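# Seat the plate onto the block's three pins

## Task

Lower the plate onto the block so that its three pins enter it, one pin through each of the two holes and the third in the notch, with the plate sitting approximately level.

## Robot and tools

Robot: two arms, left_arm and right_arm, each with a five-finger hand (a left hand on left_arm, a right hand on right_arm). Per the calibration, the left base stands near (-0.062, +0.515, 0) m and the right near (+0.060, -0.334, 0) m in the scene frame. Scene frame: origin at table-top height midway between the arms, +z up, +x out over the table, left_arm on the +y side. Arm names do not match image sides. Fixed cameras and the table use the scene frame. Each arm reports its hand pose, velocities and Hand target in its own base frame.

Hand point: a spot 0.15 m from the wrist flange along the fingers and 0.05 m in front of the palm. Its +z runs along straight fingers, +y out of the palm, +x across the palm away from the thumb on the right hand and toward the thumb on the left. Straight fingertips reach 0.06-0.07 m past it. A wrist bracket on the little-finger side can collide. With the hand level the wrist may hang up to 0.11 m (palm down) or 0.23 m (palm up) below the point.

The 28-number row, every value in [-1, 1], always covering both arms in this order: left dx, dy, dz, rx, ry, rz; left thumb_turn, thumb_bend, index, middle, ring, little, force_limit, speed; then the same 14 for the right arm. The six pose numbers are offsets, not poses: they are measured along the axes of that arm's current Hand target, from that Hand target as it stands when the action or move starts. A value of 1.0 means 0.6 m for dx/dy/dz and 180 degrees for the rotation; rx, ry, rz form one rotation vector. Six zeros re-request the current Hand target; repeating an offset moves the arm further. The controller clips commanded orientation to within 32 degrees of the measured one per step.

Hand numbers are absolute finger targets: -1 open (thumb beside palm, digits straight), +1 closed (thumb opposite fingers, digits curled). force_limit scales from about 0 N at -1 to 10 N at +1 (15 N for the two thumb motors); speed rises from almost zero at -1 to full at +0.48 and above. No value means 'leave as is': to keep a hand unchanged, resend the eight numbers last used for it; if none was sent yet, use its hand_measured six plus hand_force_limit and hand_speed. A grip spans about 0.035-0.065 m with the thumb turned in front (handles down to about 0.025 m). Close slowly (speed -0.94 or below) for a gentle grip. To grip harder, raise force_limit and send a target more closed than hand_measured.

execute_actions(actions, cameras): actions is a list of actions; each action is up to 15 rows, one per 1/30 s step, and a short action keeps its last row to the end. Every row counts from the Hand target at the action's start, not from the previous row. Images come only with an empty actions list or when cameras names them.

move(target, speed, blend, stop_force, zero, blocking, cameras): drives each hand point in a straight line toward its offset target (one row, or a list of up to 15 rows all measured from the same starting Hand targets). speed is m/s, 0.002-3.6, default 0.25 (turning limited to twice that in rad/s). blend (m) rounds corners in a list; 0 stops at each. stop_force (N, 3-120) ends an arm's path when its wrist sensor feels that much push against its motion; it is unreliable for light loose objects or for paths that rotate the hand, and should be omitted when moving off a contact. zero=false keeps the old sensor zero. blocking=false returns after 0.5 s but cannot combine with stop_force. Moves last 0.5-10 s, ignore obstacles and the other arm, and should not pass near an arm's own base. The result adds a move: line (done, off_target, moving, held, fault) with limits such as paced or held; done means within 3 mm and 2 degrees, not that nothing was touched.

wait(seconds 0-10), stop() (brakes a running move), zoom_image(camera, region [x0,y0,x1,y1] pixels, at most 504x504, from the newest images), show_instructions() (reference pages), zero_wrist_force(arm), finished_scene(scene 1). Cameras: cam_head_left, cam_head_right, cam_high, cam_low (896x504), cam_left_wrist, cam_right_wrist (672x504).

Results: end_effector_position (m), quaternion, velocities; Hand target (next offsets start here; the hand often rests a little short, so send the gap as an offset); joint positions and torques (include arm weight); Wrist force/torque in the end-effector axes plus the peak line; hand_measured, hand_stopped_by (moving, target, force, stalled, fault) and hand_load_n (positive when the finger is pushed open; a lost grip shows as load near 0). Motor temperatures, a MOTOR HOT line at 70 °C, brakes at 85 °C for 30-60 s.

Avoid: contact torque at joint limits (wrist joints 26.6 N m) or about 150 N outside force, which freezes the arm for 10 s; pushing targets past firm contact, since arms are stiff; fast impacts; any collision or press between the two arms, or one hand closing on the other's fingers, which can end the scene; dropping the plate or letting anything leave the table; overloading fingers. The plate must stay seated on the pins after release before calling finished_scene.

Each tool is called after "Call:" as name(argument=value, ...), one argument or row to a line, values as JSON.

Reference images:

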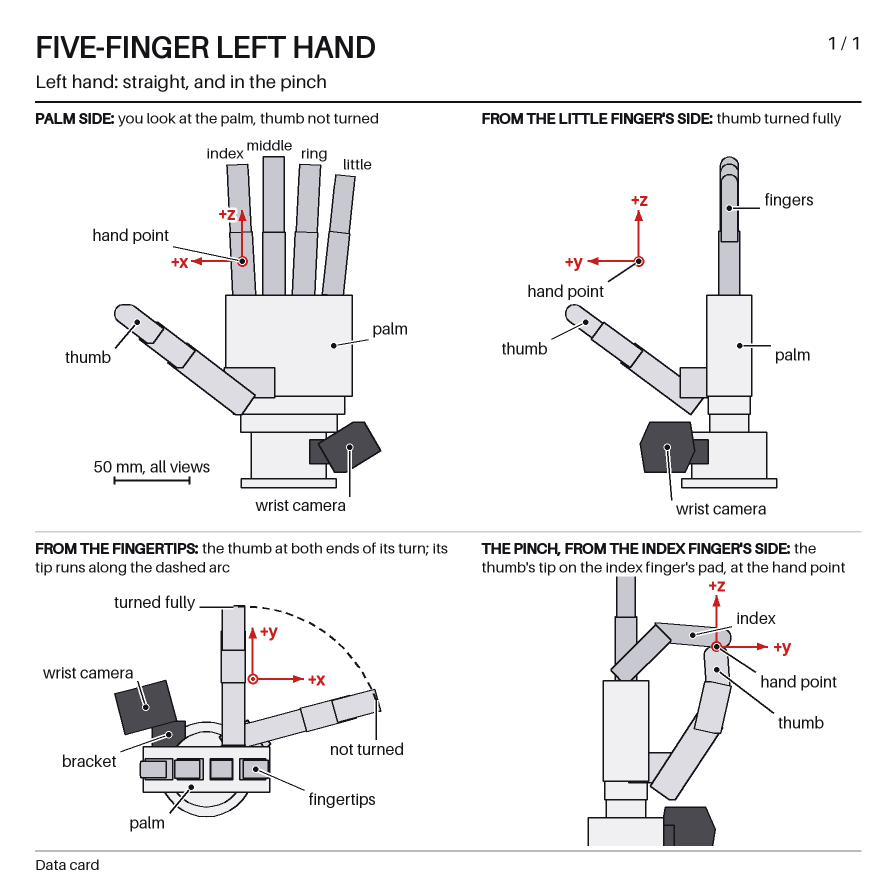

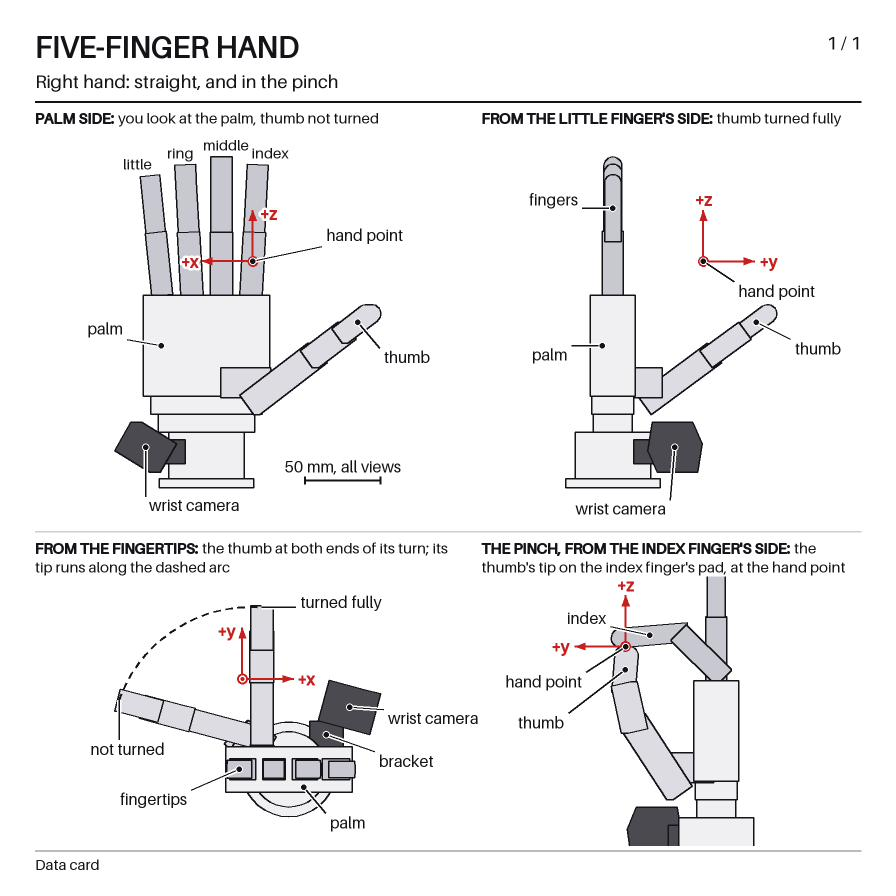

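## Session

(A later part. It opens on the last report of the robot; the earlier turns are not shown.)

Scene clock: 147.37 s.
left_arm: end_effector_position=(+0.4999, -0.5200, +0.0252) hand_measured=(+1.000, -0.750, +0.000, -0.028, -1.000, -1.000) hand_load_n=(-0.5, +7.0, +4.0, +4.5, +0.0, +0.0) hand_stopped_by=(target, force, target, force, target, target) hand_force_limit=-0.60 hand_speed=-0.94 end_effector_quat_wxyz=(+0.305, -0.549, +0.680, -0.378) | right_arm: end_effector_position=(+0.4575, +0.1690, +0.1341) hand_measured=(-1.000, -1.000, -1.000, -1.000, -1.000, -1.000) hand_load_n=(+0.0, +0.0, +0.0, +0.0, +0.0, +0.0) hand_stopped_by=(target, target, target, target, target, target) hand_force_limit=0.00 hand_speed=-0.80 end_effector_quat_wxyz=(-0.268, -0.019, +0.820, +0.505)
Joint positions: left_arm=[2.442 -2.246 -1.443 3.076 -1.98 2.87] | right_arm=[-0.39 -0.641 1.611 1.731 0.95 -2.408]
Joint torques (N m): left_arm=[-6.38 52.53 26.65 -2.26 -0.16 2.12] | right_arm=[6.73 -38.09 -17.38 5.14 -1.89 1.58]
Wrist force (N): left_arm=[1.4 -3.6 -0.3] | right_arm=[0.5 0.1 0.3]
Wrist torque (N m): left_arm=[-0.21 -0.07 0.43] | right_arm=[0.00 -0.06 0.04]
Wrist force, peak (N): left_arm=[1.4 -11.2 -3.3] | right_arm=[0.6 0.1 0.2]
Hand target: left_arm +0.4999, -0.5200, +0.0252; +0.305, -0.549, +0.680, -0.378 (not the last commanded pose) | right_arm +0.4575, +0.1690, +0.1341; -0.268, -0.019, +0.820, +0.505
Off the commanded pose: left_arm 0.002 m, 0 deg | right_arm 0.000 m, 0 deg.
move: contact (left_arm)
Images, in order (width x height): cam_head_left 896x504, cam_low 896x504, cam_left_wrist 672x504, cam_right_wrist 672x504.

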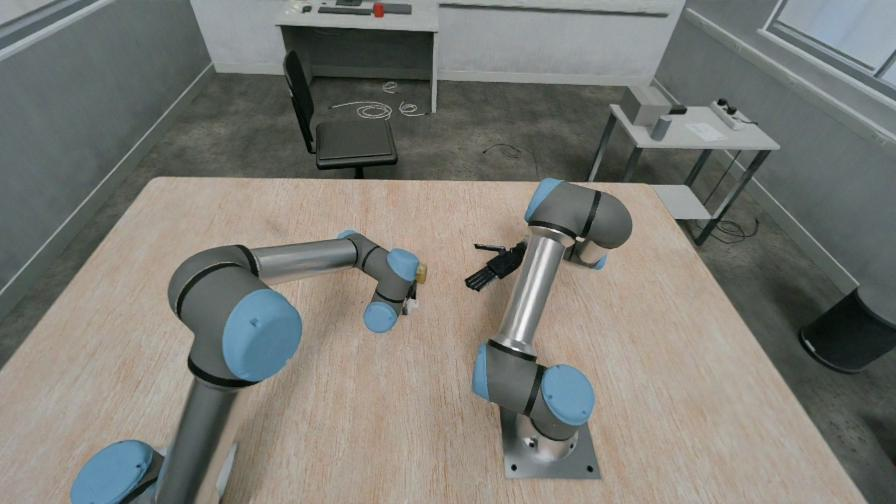

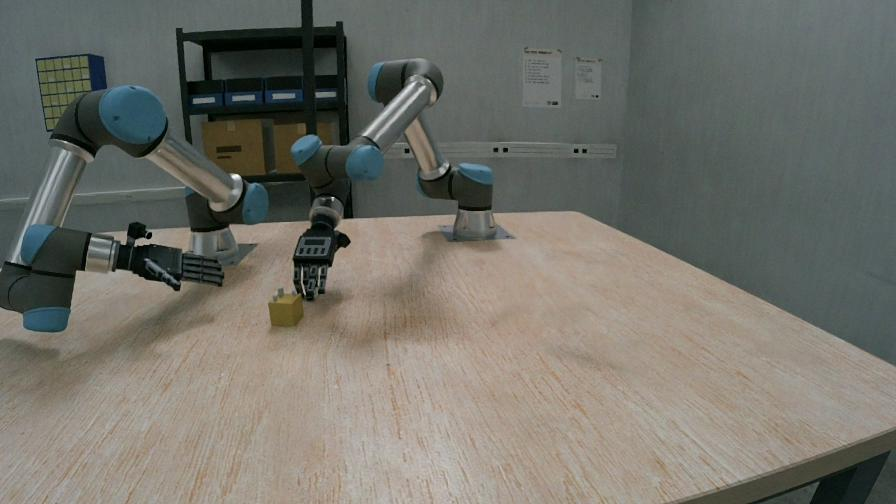

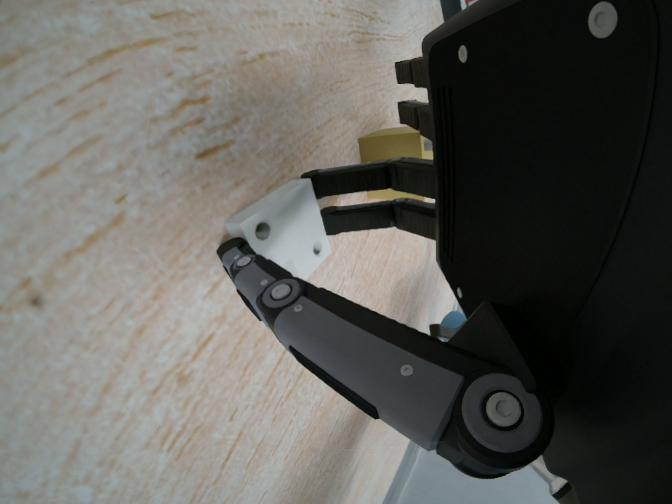

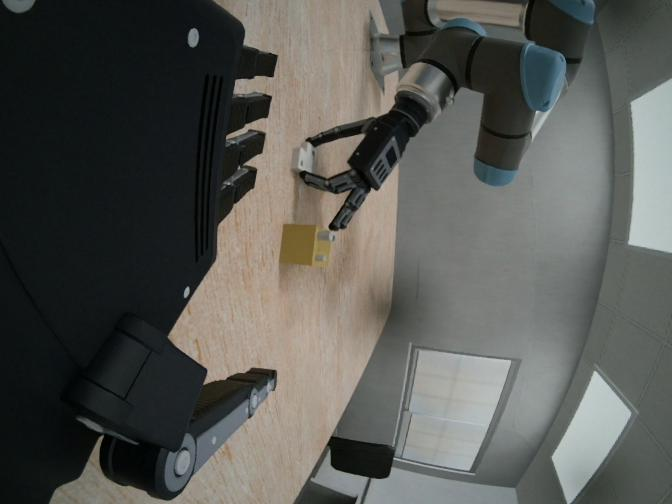

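Call:
move(
  target=[0,0.0012,0.00075,0,0,0,1,-0.45,0.0,0.1,-1,-1,0.3,-0.92,0,0,0,0,0,0,-1,-1,-1,-1,-1,-1,0,-0.8],
  speed=0.01,
  cameras=["cam_head_left","cam_head_right","cam_left_wrist","cam_right_wrist"],
)

Call:
zoom_image(
  camera="cam_head_left",
  region=[398, 290, 428, 320],
)

Call:
zoom_image(
  camera="cam_head_right",
  region=[380, 285, 420, 325],
)

Call:
zoom_image(
  camera="cam_right_wrist",
  region=[280, 130, 350, 200],
)

Scene clock: 148.90 s.
left_arm: end_effector_position=(+0.4999, -0.5200, +0.0244) hand_measured=(+1.000, -0.740, +0.000, -0.028, -1.000, -1.000) hand_load_n=(-0.5, +9.5, +5.0, +6.0, +0.0, +0.0) hand_stopped_by=(target, force, target, force, target, target) hand_force_limit=0.30 hand_speed=-0.92 end_effector_quat_wxyz=(+0.305, -0.549, +0.680, -0.378) | right_arm: end_effector_position=(+0.4575, +0.1690, +0.1341) hand_measured=(-1.000, -1.000, -1.000, -1.000, -1.000, -1.000) hand_load_n=(+0.0, +0.0, +0.0, +0.0, +0.0, +0.0) hand_stopped_by=(target, target, target, target, target, target) hand_force_limit=0.00 hand_speed=-0.80 end_effector_quat_wxyz=(-0.268, -0.019, +0.820, +0.505)
Joint positions: left_arm=[2.442 -2.247 -1.444 3.078 -1.98 2.87] | right_arm=[-0.39 -0.641 1.611 1.731 0.95 -2.408]
Joint torques (N m): left_arm=[-5.2 31.14 4.03 1.15 1.07 1.66] | right_arm=[6.48 -39.93 -18.33 5.27 -1.54 1.37]
Wrist force (N): left_arm=[0.8 -12.5 -7.2] | right_arm=[0.4 -0.1 0.0]
Wrist torque (N m): left_arm=[-0.39 -0.12 0.49] | right_arm=[-0.01 -0.04 0.02]
Wrist force, peak (N): left_arm=[0.8 -12.5 -7.2] | right_arm=[0.6 0.0 0.3]
Hand target: left_arm +0.4999, -0.5200, +0.0244; +0.305, -0.549, +0.680, -0.378 | right_arm +0.4575, +0.1690, +0.1341; -0.268, -0.019, +0.820, +0.505
Off the commanded pose: left_arm 0.000 m, 0 deg | right_arm 0.000 m, 0 deg.
move: done
Images, in order (width x height): cam_head_left 896x504, cam_head_right 896x504, cam_left_wrist 672x504, cam_right_wrist 672x504.

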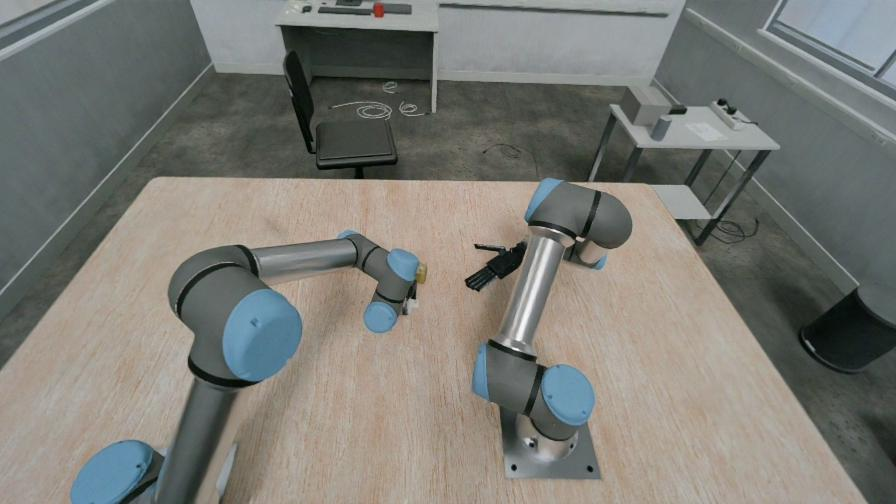

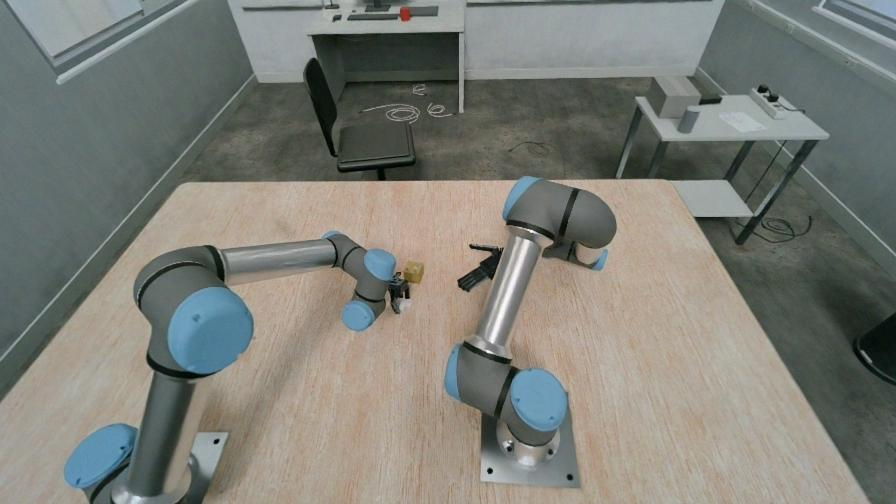

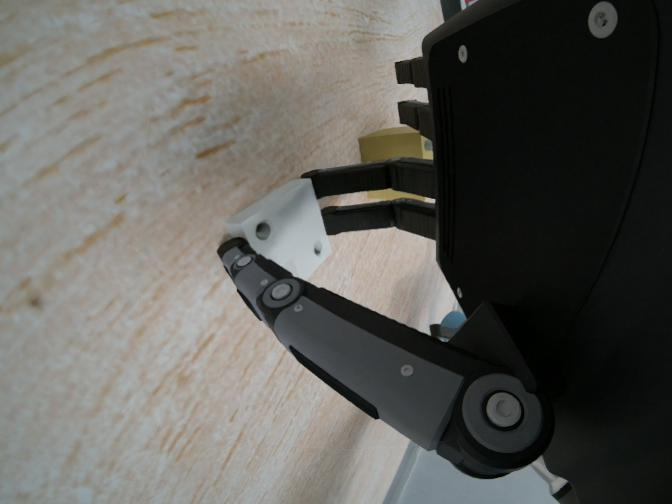

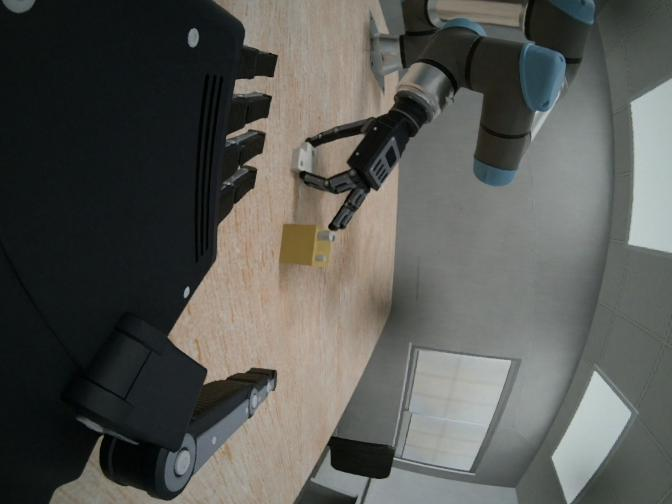

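Scaled by 16.800 from the camera's 896x504 image, which has a finer 1280x720 frame.

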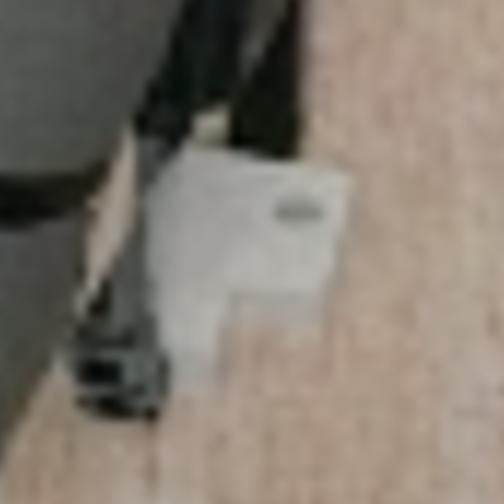

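Scaled by 12.600 from the camera's 896x504 image, which has a finer 1280x720 frame.

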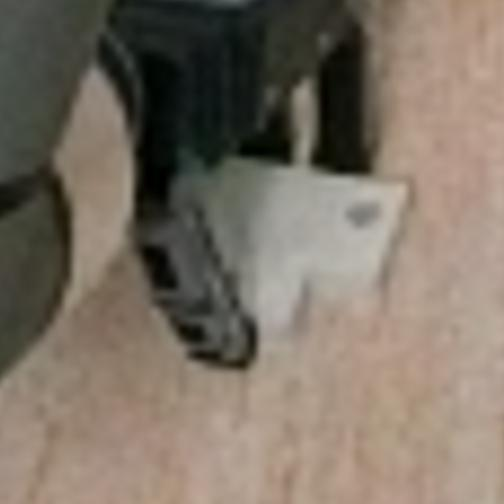

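Scaled by 7.200 from the camera's 672x504 image, which has a finer 960x720 frame.

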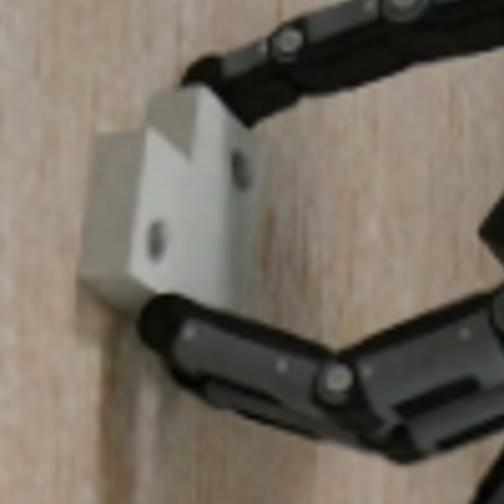

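Call:
move(
  target=[
    [0,-0.1201,-0.0751,0,0,0,1,-0.45,0.0,0.1,-1,-1,0.3,-0.92,0,0,0,0,0,0,-1,-1,-1,-1,-1,-1,0,-0.8],
    [0.0017,-0.2289,0.0989,0,0,0,1,-0.45,0.0,0.1,-1,-1,0.3,-0.92,0,0,0,0,0,0,-1,-1,-1,-1,-1,-1,0,-0.8],
    [0.0017,-0.2014,0.116,0,0,0,1,-0.45,0.0,0.1,-1,-1,0.3,-0.92,0,0,0,0,0,0,-1,-1,-1,-1,-1,-1,0,-0.8],
  ],
  speed=[0.1,0.12,0.05],
  blend=[0.01,0.005,0],
  cameras=["cam_head_left","cam_head_right","cam_left_wrist","cam_right_wrist","cam_low"],
)

Call:
zoom_image(
  camera="cam_head_left",
  region=[403, 246, 433, 276],
)

Call:
zoom_image(
  camera="cam_right_wrist",
  region=[305, 222, 355, 272],
)

Call:
zoom_image(
  camera="cam_low",
  region=[264, 280, 304, 312],
)

Scene clock: 153.03 s.
left_arm: end_effector_position=(+0.6198, -0.5470, +0.0903) hand_measured=(+1.000, -0.740, +0.000, -0.028, -1.000, -1.000) hand_load_n=(-0.5, +10.0, +5.5, +6.0, +0.0, +0.0) hand_stopped_by=(target, force, target, force, target, target) hand_force_limit=0.30 hand_speed=-0.92 end_effector_quat_wxyz=(+0.305, -0.549, +0.680, -0.378) | right_arm: end_effector_position=(+0.4575, +0.1690, +0.1341) hand_measured=(-1.000, -1.000, -1.000, -1.000, -1.000, -1.000) hand_load_n=(+0.0, +0.0, +0.0, +0.0, +0.0, +0.0) hand_stopped_by=(target, target, target, target, target, target) hand_force_limit=0.00 hand_speed=-0.80 end_effector_quat_wxyz=(-0.268, -0.019, +0.820, +0.505)
Joint positions: left_arm=[2.529 -2.413 -0.959 2.778 -1.908 2.923] | right_arm=[-0.39 -0.641 1.611 1.731 0.95 -2.408]
Joint torques (N m): left_arm=[8.53 47.95 10.63 1.79 1.49 2.39] | right_arm=[6.11 -38.28 -17.5 5.16 -1.47 1.13]
Wrist force (N): left_arm=[1.2 -3.5 -0.3] | right_arm=[0.5 -0.1 0.2]
Wrist torque (N m): left_arm=[-0.21 -0.03 0.43] | right_arm=[-0.01 -0.06 0.03]
Wrist force, peak (N): left_arm=[0.9 -13.6 -7.6] | right_arm=[0.6 0.1 0.4]
Hand target: left_arm +0.6198, -0.5470, +0.0903; +0.305, -0.549, +0.680, -0.378 | right_arm +0.4575, +0.1690, +0.1341; -0.268, -0.019, +0.820, +0.505
Off the commanded pose: left_arm 0.000 m, 0 deg | right_arm 0.000 m, 0 deg.
move: done
Images, in order (width x height): cam_head_left 896x504, cam_head_right 896x504, cam_low 896x504, cam_left_wrist 672x504, cam_right_wrist 672x504.

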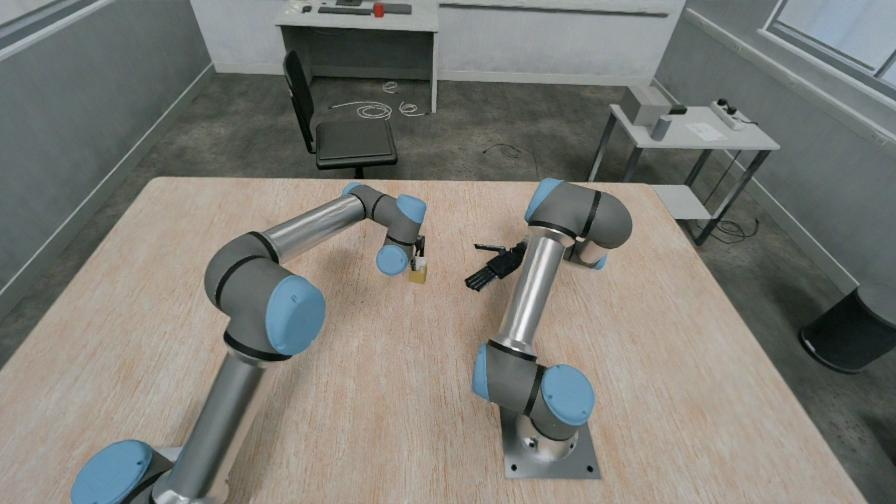

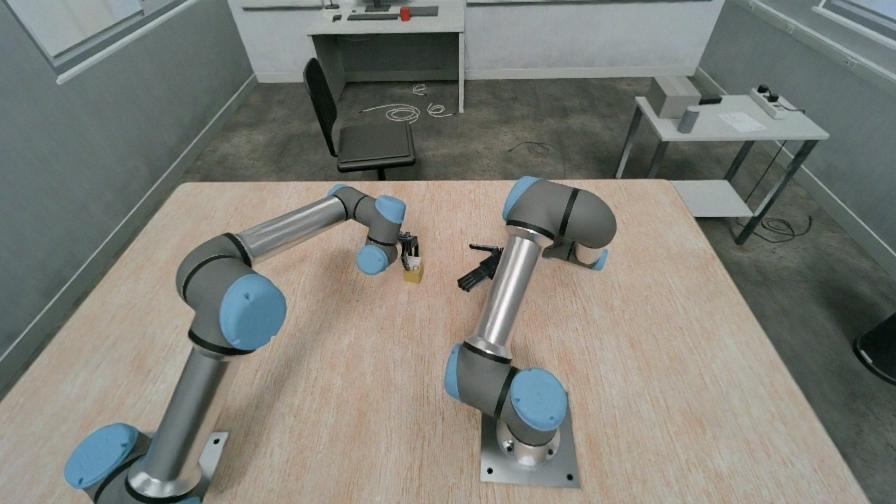

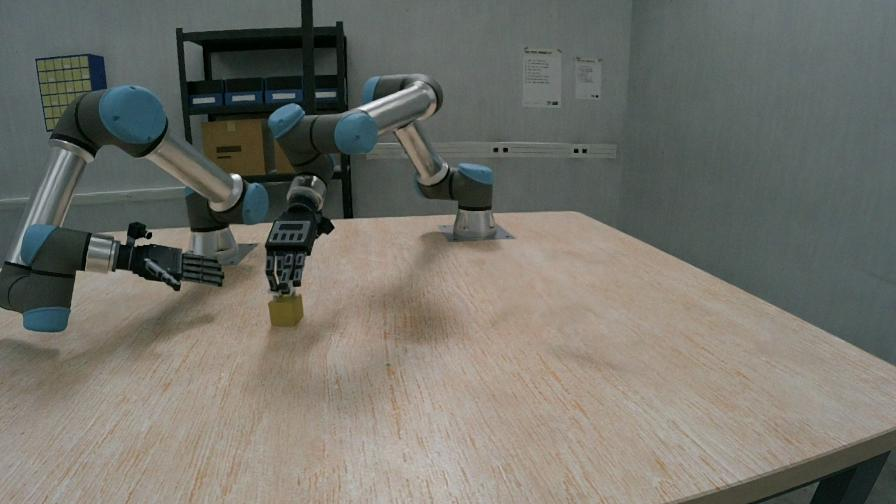

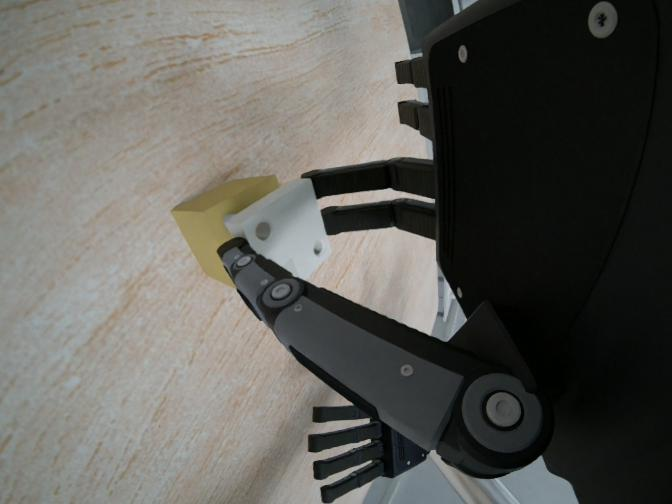

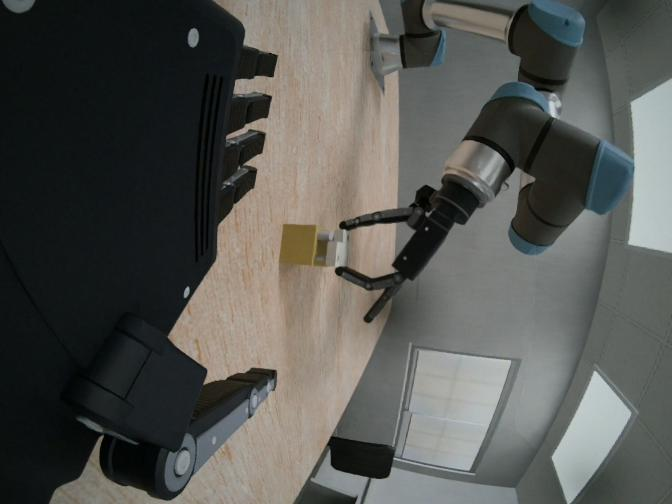

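Scaled by 16.800 from the camera's 896x504 image, which has a finer 1280x720 frame.

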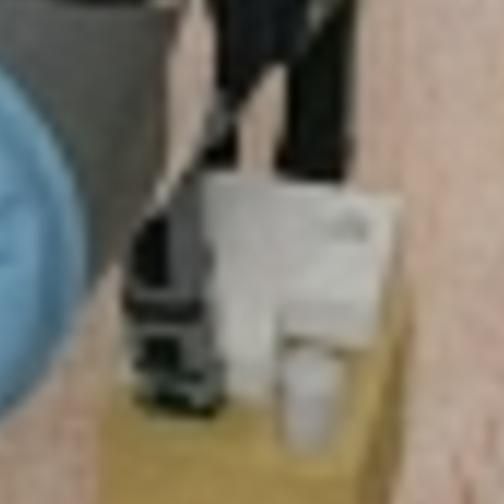

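Scaled by 10.080 from the camera's 672x504 image, which has a finer 960x720 frame.

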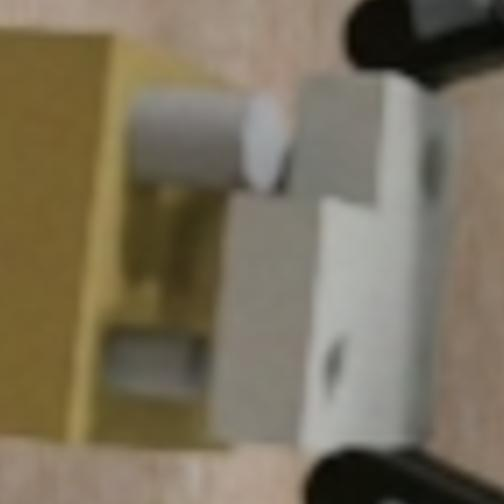

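Scaled by 12.600 from the camera's 896x504 image, which has a finer 1280x720 frame.

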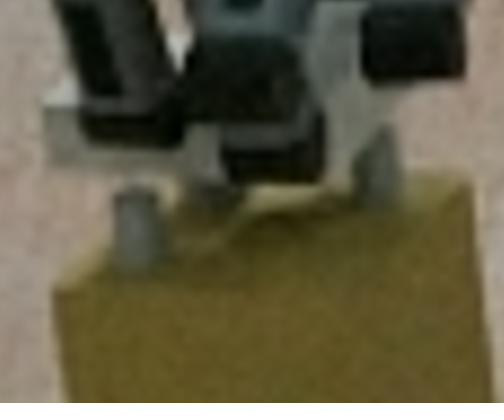

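Call:
zoom_image(
  camera="cam_left_wrist",
  region=[170, 160, 350, 310],
)

Call:
zoom_image(
  camera="cam_low",
  region=[256, 200, 346, 340],
)

Scaled by 2.800 from the camera's 672x504 image, which has a finer 960x720 frame.

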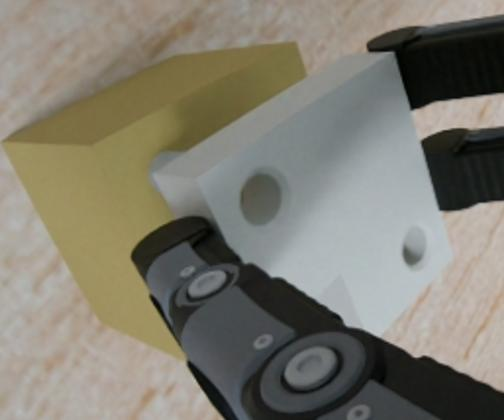

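Scaled by 3.600 from the camera's 896x504 image, which has a finer 1280x720 frame.

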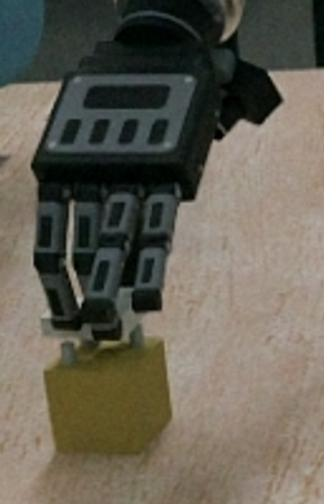

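Call:
move(
  target=[-0.00167,-0.00247,0.0005,-0.01056,0.0053,0.0229,1,-0.45,0.0,0.1,-1,-1,0.3,-0.92,0,0,0,0,0,0,-1,-1,-1,-1,-1,-1,0,-0.8],
  speed=0.03,
  cameras=["cam_head_left","cam_head_right","cam_left_wrist","cam_right_wrist","cam_low"],
)

Call:
zoom_image(
  camera="cam_head_left",
  region=[403, 246, 433, 276],
)

Call:
zoom_image(
  camera="cam_right_wrist",
  region=[305, 222, 355, 272],
)

Call:
zoom_image(
  camera="cam_low",
  region=[264, 280, 304, 312],
)

Call:
zoom_image(
  camera="cam_left_wrist",
  region=[170, 160, 350, 310],
)

Scene clock: 159.60 s.
left_arm: end_effector_position=(+0.6210, -0.5463, +0.0914) hand_measured=(+1.000, -0.740, +0.000, -0.028, -1.000, -1.000) hand_load_n=(-0.5, +10.0, +5.5, +6.0, -0.5, -0.5) hand_stopped_by=(target, force, target, force, target, target) hand_force_limit=0.30 hand_speed=-0.92 end_effector_quat_wxyz=(+0.304, -0.526, +0.708, -0.360) | right_arm: end_effector_position=(+0.4575, +0.1690, +0.1341) hand_measured=(-1.000, -1.000, -1.000, -1.000, -1.000, -1.000) hand_load_n=(+0.0, +0.0, +0.0, +0.0, +0.0, +0.0) hand_stopped_by=(target, target, target, target, target, target) hand_force_limit=0.00 hand_speed=-0.80 end_effector_quat_wxyz=(-0.268, -0.019, +0.820, +0.505)
Joint positions: left_arm=[2.535 -2.436 -0.898 2.711 -1.88 2.988] | right_arm=[-0.39 -0.641 1.611 1.731 0.95 -2.408]
Joint torques (N m): left_arm=[8.28 47.87 28.29 -2.27 1.52 2.61] | right_arm=[5.94 -38.86 -18.17 4.96 -1.08 1.37]
Wrist force (N): left_arm=[1.5 -3.5 -0.4] | right_arm=[0.5 -0.1 0.3]
Wrist torque (N m): left_arm=[-0.18 -0.09 0.42] | right_arm=[-0.04 -0.05 0.02]
Wrist force, peak (N): left_arm=[1.4 -3.8 -0.2] | right_arm=[0.6 -0.4 0.3]
Hand target: left_arm +0.6210, -0.5463, +0.0914; +0.304, -0.526, +0.708, -0.360 | right_arm +0.4575, +0.1690, +0.1341; -0.268, -0.019, +0.820, +0.505
Off the commanded pose: left_arm 0.000 m, 0 deg | right_arm 0.000 m, 0 deg.
move: done
Images, in order (width x height): cam_head_left 896x504, cam_head_right 896x504, cam_low 896x504, cam_left_wrist 672x504, cam_right_wrist 672x504.

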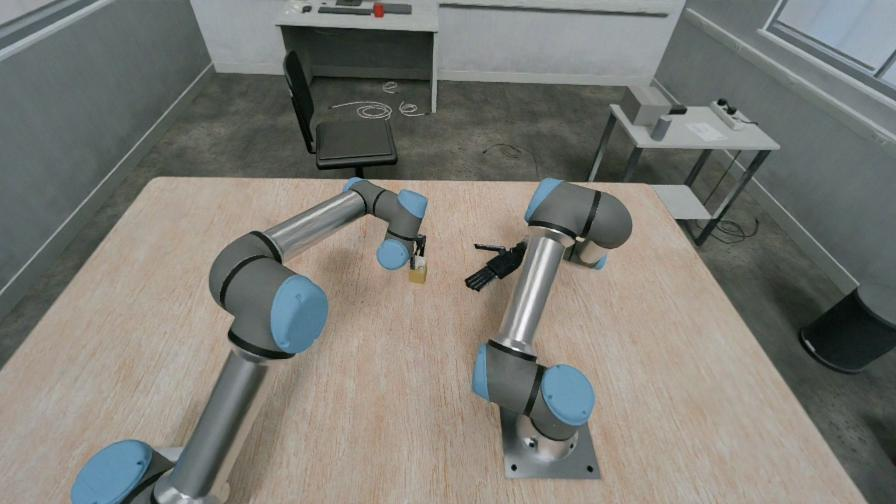

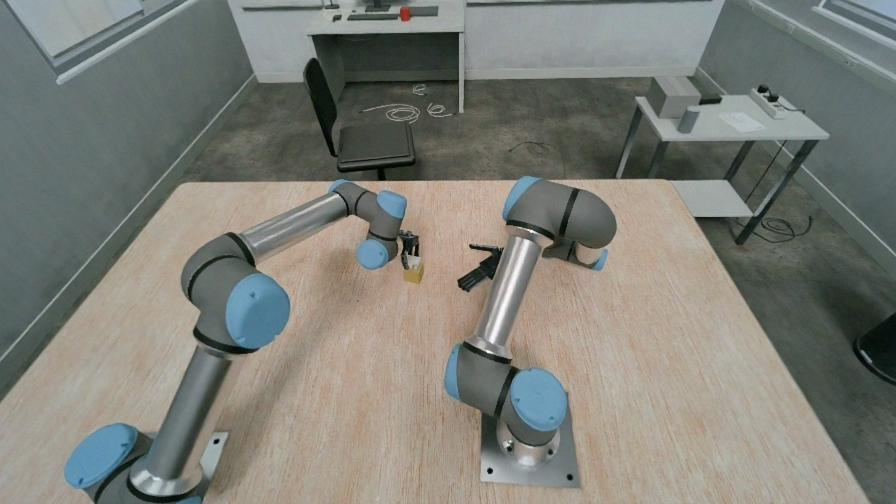

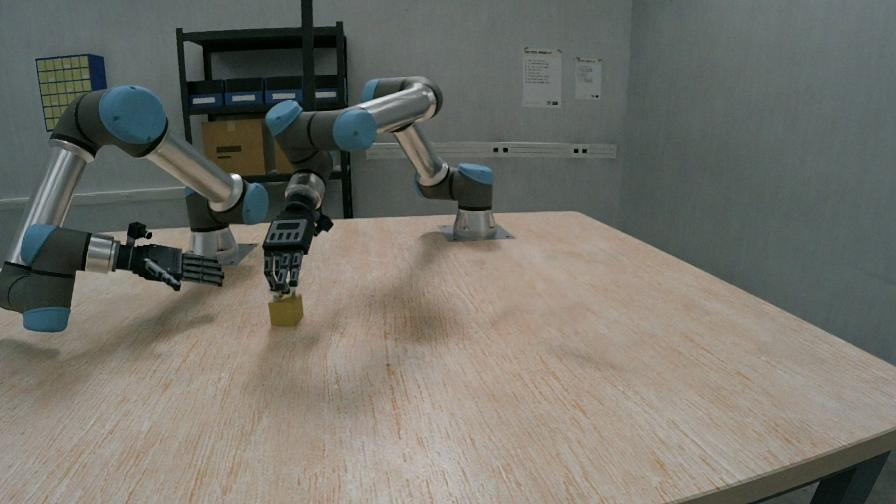

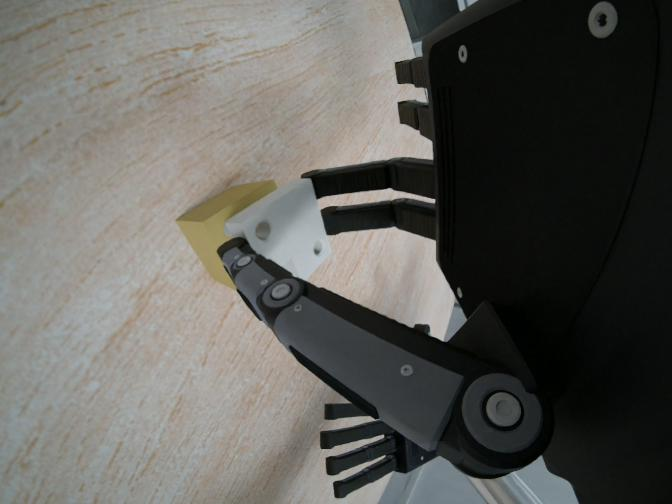

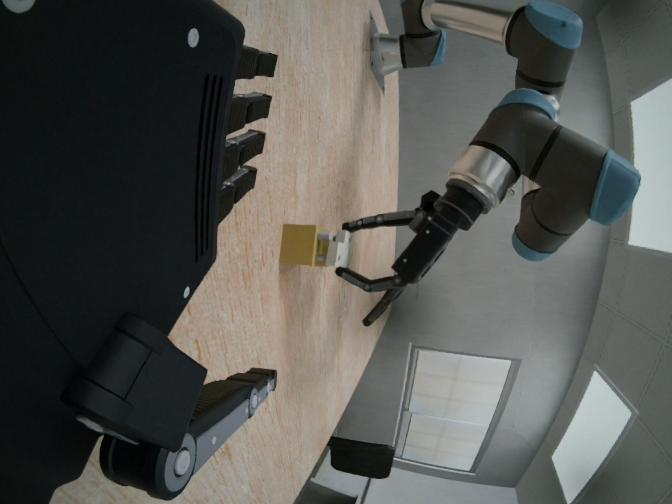

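Scaled by 16.800 from the camera's 896x504 image, which has a finer 1280x720 frame.

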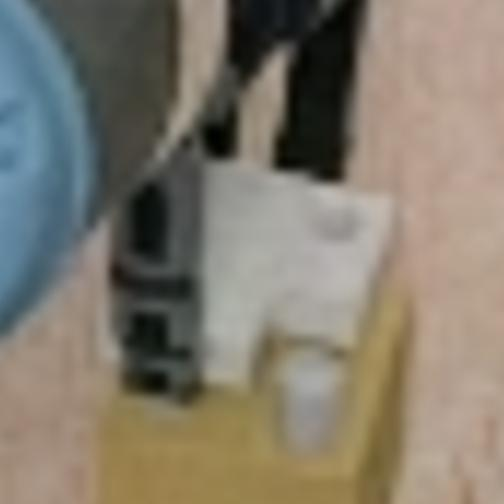

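Scaled by 10.080 from the camera's 672x504 image, which has a finer 960x720 frame.

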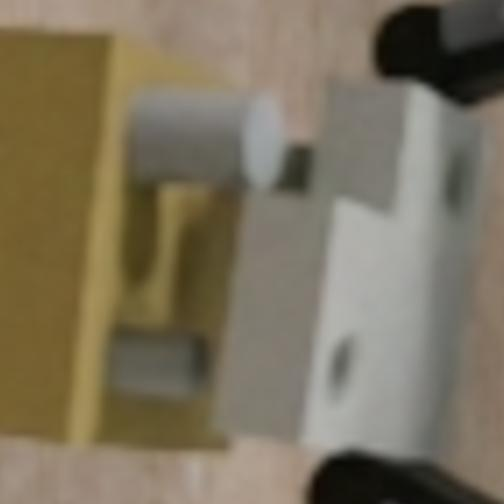

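Scaled by 12.600 from the camera's 896x504 image, which has a finer 1280x720 frame.

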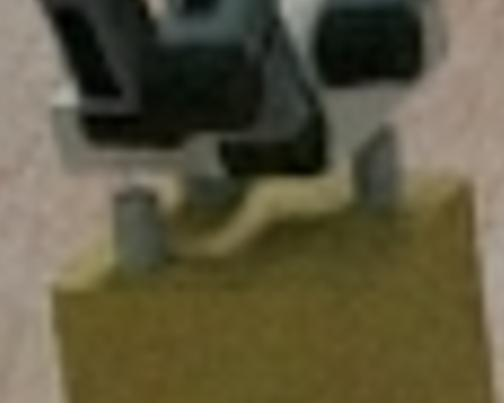

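Scaled by 2.800 from the camera's 672x504 image, which has a finer 960x720 frame.

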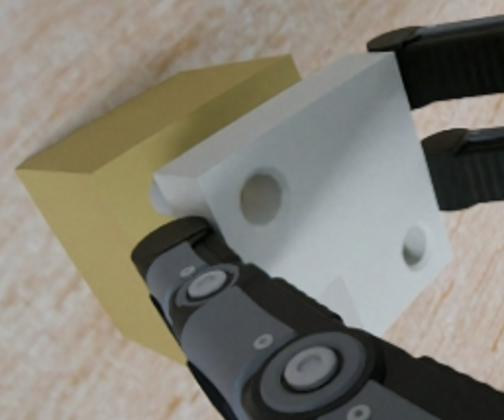

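Call:
zoom_image(
  camera="cam_low",
  region=[266, 284, 298, 304],
)

Call:
zoom_image(
  camera="cam_head_right",
  region=[398, 246, 428, 276],
)

Scaled by 15.750 from the camera's 896x504 image, which has a finer 1280x720 frame.

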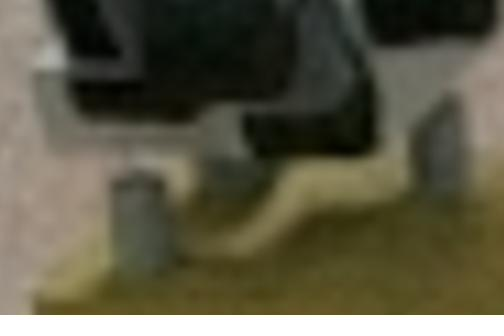

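Scaled by 16.800 from the camera's 896x504 image, which has a finer 1280x720 frame.

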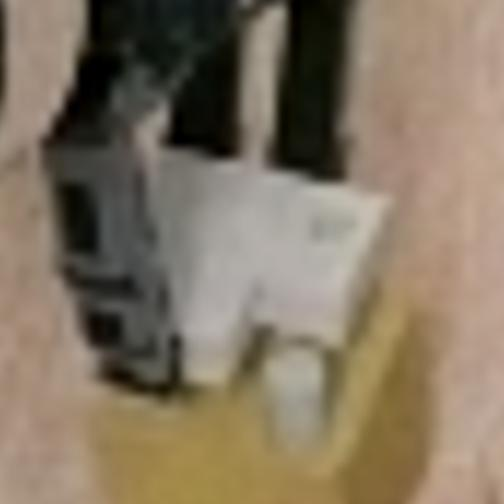

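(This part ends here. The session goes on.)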